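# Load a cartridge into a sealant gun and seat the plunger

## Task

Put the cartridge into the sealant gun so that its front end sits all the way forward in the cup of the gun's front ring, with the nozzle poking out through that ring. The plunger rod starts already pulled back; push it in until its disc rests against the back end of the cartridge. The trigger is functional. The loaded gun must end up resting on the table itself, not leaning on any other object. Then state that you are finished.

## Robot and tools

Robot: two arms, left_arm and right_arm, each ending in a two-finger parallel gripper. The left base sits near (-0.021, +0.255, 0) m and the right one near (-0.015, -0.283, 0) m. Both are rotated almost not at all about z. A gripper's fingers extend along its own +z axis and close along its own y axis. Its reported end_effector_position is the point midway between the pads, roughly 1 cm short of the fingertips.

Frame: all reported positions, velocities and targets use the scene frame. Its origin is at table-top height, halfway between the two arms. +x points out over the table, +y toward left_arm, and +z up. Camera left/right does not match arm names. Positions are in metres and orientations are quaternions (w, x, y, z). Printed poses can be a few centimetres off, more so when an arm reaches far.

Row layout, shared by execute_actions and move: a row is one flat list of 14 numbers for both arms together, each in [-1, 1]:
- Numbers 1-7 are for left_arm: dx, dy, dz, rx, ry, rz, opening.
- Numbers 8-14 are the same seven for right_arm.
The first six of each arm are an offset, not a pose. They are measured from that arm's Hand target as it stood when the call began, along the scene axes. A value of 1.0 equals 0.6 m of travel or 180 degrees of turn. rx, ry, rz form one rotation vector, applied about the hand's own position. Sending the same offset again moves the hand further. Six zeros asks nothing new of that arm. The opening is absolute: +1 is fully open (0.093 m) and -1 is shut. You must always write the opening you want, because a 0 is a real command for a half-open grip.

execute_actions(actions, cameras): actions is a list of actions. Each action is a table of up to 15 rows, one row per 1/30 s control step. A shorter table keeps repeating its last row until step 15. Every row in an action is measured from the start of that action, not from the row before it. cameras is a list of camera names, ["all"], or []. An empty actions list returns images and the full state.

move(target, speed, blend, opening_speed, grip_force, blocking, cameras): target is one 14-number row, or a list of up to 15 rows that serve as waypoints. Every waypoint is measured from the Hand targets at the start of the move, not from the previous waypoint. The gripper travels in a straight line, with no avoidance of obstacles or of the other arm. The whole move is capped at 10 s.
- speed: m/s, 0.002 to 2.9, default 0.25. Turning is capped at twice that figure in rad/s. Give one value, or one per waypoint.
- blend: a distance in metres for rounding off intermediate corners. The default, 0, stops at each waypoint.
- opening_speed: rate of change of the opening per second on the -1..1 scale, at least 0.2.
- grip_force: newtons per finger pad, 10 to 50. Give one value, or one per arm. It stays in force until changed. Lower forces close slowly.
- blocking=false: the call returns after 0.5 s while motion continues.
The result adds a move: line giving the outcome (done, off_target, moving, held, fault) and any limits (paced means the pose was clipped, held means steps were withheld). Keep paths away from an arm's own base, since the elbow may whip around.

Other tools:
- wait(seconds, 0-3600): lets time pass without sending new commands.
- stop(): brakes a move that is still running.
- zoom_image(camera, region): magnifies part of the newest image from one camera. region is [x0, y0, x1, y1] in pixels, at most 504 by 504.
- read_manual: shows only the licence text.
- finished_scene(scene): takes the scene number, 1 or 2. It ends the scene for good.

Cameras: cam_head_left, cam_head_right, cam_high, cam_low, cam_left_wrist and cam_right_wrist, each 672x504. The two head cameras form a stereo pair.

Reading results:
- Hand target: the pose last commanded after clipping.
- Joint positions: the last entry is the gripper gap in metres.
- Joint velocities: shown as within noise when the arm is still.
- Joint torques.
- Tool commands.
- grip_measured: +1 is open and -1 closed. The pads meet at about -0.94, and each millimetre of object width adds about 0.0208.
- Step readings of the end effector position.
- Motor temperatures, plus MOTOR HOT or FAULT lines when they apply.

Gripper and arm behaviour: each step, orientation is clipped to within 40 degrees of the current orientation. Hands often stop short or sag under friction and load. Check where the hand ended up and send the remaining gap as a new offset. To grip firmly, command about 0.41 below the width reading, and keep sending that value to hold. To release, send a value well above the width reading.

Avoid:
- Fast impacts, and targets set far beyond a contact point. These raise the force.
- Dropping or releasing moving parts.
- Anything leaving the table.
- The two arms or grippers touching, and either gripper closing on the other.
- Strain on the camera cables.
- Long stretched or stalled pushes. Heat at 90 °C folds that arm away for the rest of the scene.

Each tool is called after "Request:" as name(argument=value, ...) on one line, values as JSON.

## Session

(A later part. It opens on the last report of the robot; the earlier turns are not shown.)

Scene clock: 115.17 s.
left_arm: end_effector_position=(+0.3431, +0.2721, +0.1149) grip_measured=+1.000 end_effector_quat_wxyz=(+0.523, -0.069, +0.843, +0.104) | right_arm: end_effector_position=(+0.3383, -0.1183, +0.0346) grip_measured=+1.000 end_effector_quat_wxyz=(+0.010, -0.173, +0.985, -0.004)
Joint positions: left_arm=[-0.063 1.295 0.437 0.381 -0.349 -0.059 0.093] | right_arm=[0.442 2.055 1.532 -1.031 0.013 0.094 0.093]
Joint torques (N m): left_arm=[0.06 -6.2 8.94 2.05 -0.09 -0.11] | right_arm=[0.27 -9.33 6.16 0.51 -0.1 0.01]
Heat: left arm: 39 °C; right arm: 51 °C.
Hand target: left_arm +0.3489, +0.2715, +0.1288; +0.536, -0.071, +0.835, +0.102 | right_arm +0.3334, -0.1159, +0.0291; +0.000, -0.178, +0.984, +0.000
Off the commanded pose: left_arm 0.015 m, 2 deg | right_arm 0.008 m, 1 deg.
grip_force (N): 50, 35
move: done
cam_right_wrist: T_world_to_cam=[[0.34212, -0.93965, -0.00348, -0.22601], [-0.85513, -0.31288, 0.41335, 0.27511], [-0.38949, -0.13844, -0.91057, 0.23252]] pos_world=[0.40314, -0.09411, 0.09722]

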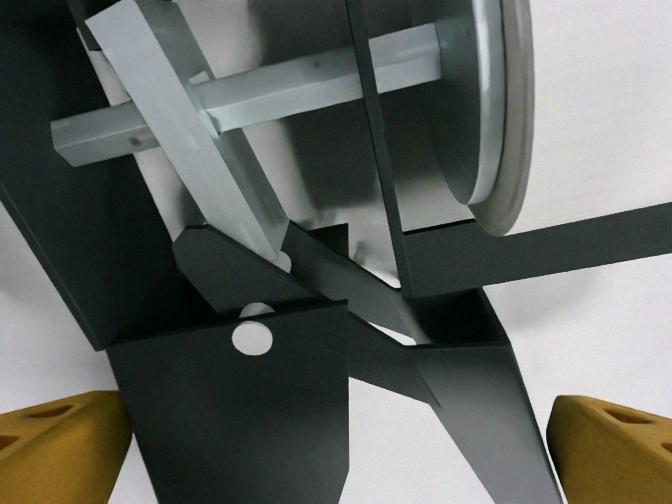

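Request:
move(target=[[0,0,0,0,0,0,1,0.003,-0.002,0.04,0,0,0,1],[0,0,0,0,0,0,1,0,0,0.18,0,0,0,1]], speed=0.12, blend=0.01, cameras=["cam_right_wrist","cam_low","cam_high"])

Request:
zoom_image(camera="cam_low", region=[110, 270, 360, 370])

Request:
zoom_image(camera="cam_high", region=[180, 250, 340, 340])

Scene clock: 117.03 s.
left_arm: end_effector_position=(+0.3431, +0.2721, +0.1149) grip_measured=+1.000 end_effector_quat_wxyz=(+0.523, -0.069, +0.843, +0.104) | right_arm: end_effector_position=(+0.3332, -0.1207, +0.1249) grip_measured=+1.000 end_effector_quat_wxyz=(-0.011, -0.174, +0.985, -0.009)
Joint positions: left_arm=[-0.063 1.295 0.437 0.381 -0.349 -0.059 0.093] | right_arm=[0.442 2.036 1.866 -1.427 0.013 0.091 0.093]
Joint torques (N m): left_arm=[0.05 -6.23 8.94 2.05 -0.09 -0.11] | right_arm=[0.35 -11.29 9.76 0.29 -0.08 0.01]
Heat: left arm: 39 °C; right arm: 51 °C.
Hand target: left_arm +0.3489, +0.2715, +0.1288; +0.536, -0.071, +0.835, +0.102 | right_arm +0.3334, -0.1159, +0.1371; +0.000, -0.178, +0.984, +0.000
Off the commanded pose: left_arm 0.015 m, 2 deg | right_arm 0.013 m, 2 deg.
grip_force (N): 50, 35
move: off_target (right_arm)
cam_right_wrist: T_world_to_cam=[[0.34466, -0.93873, 0.0005, -0.22745], [-0.83707, -0.30709, 0.45279, 0.2224], [-0.42489, -0.15648, -0.89162, 0.31957]] pos_world=[0.40034, -0.09521, 0.18435]
Images, in order (width x height): cam_high 672x504, cam_low 672x504, cam_right_wrist 672x504.

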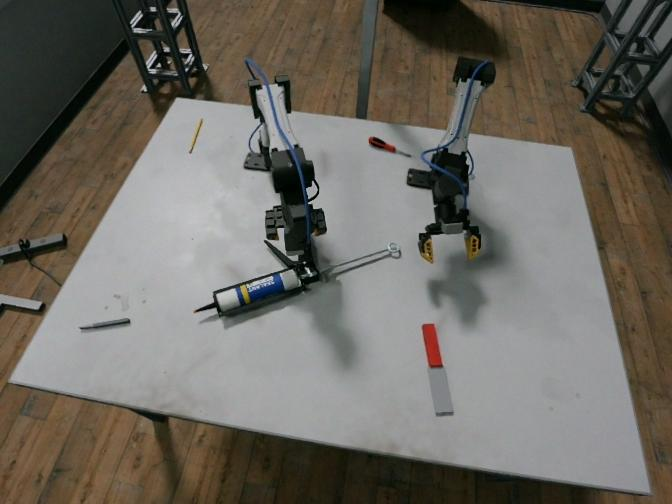

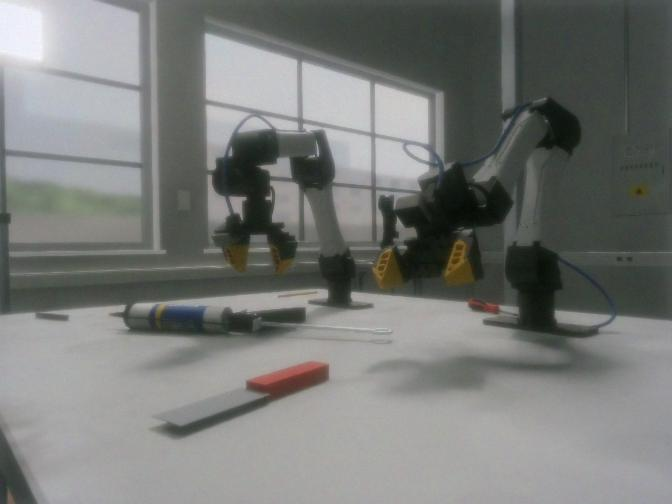

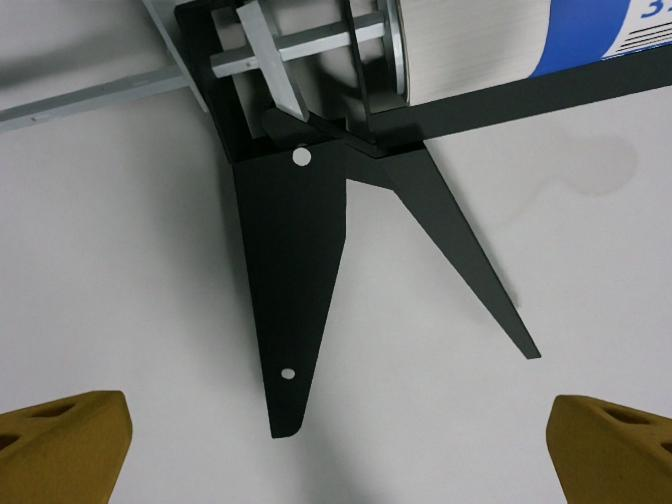

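Scaled by 2.016 from the camera's image (finer frame: 960x720).

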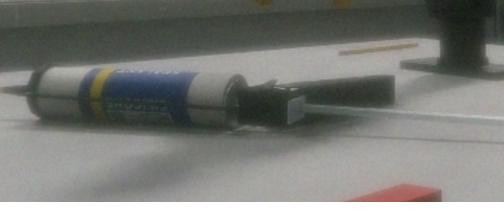

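Scaled by 3.150 from the camera's image (finer frame: 960x720).

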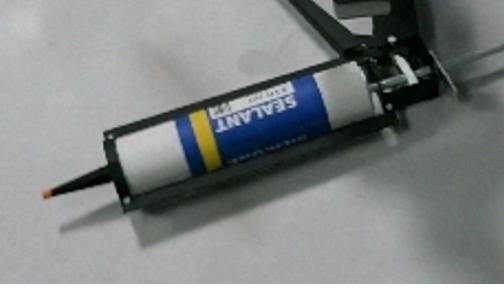

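Request:
zoom_image(camera="cam_high", region=[185, 275, 245, 320])

Request:
zoom_image(camera="cam_right_wrist", region=[330, 0, 530, 150])

Request:
zoom_image(camera="cam_low", region=[105, 285, 165, 330])

Scaled by 8.400 from the camera's image (finer frame: 960x720).

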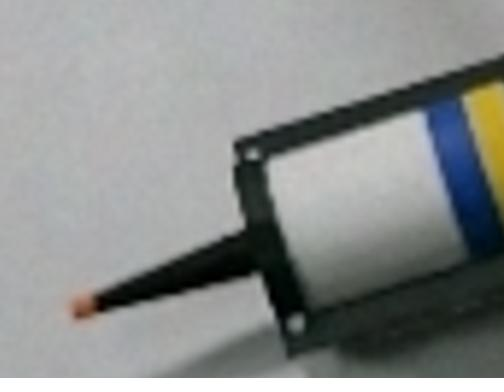

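Scaled by 2.520 from the camera's image (finer frame: 960x720).

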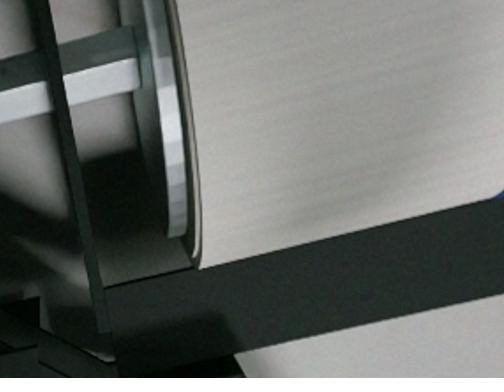

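Scaled by 8.400 from the camera's image (finer frame: 960x720).

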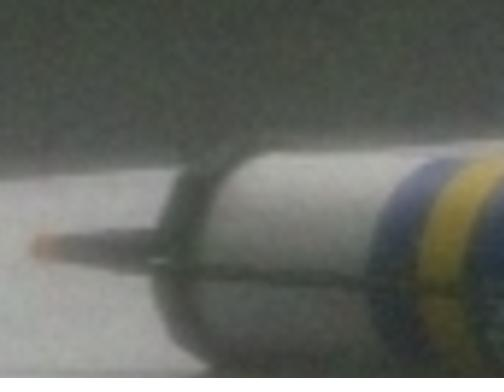

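Request:
finished_scene(scene=2)

The scene is finished: the task was done.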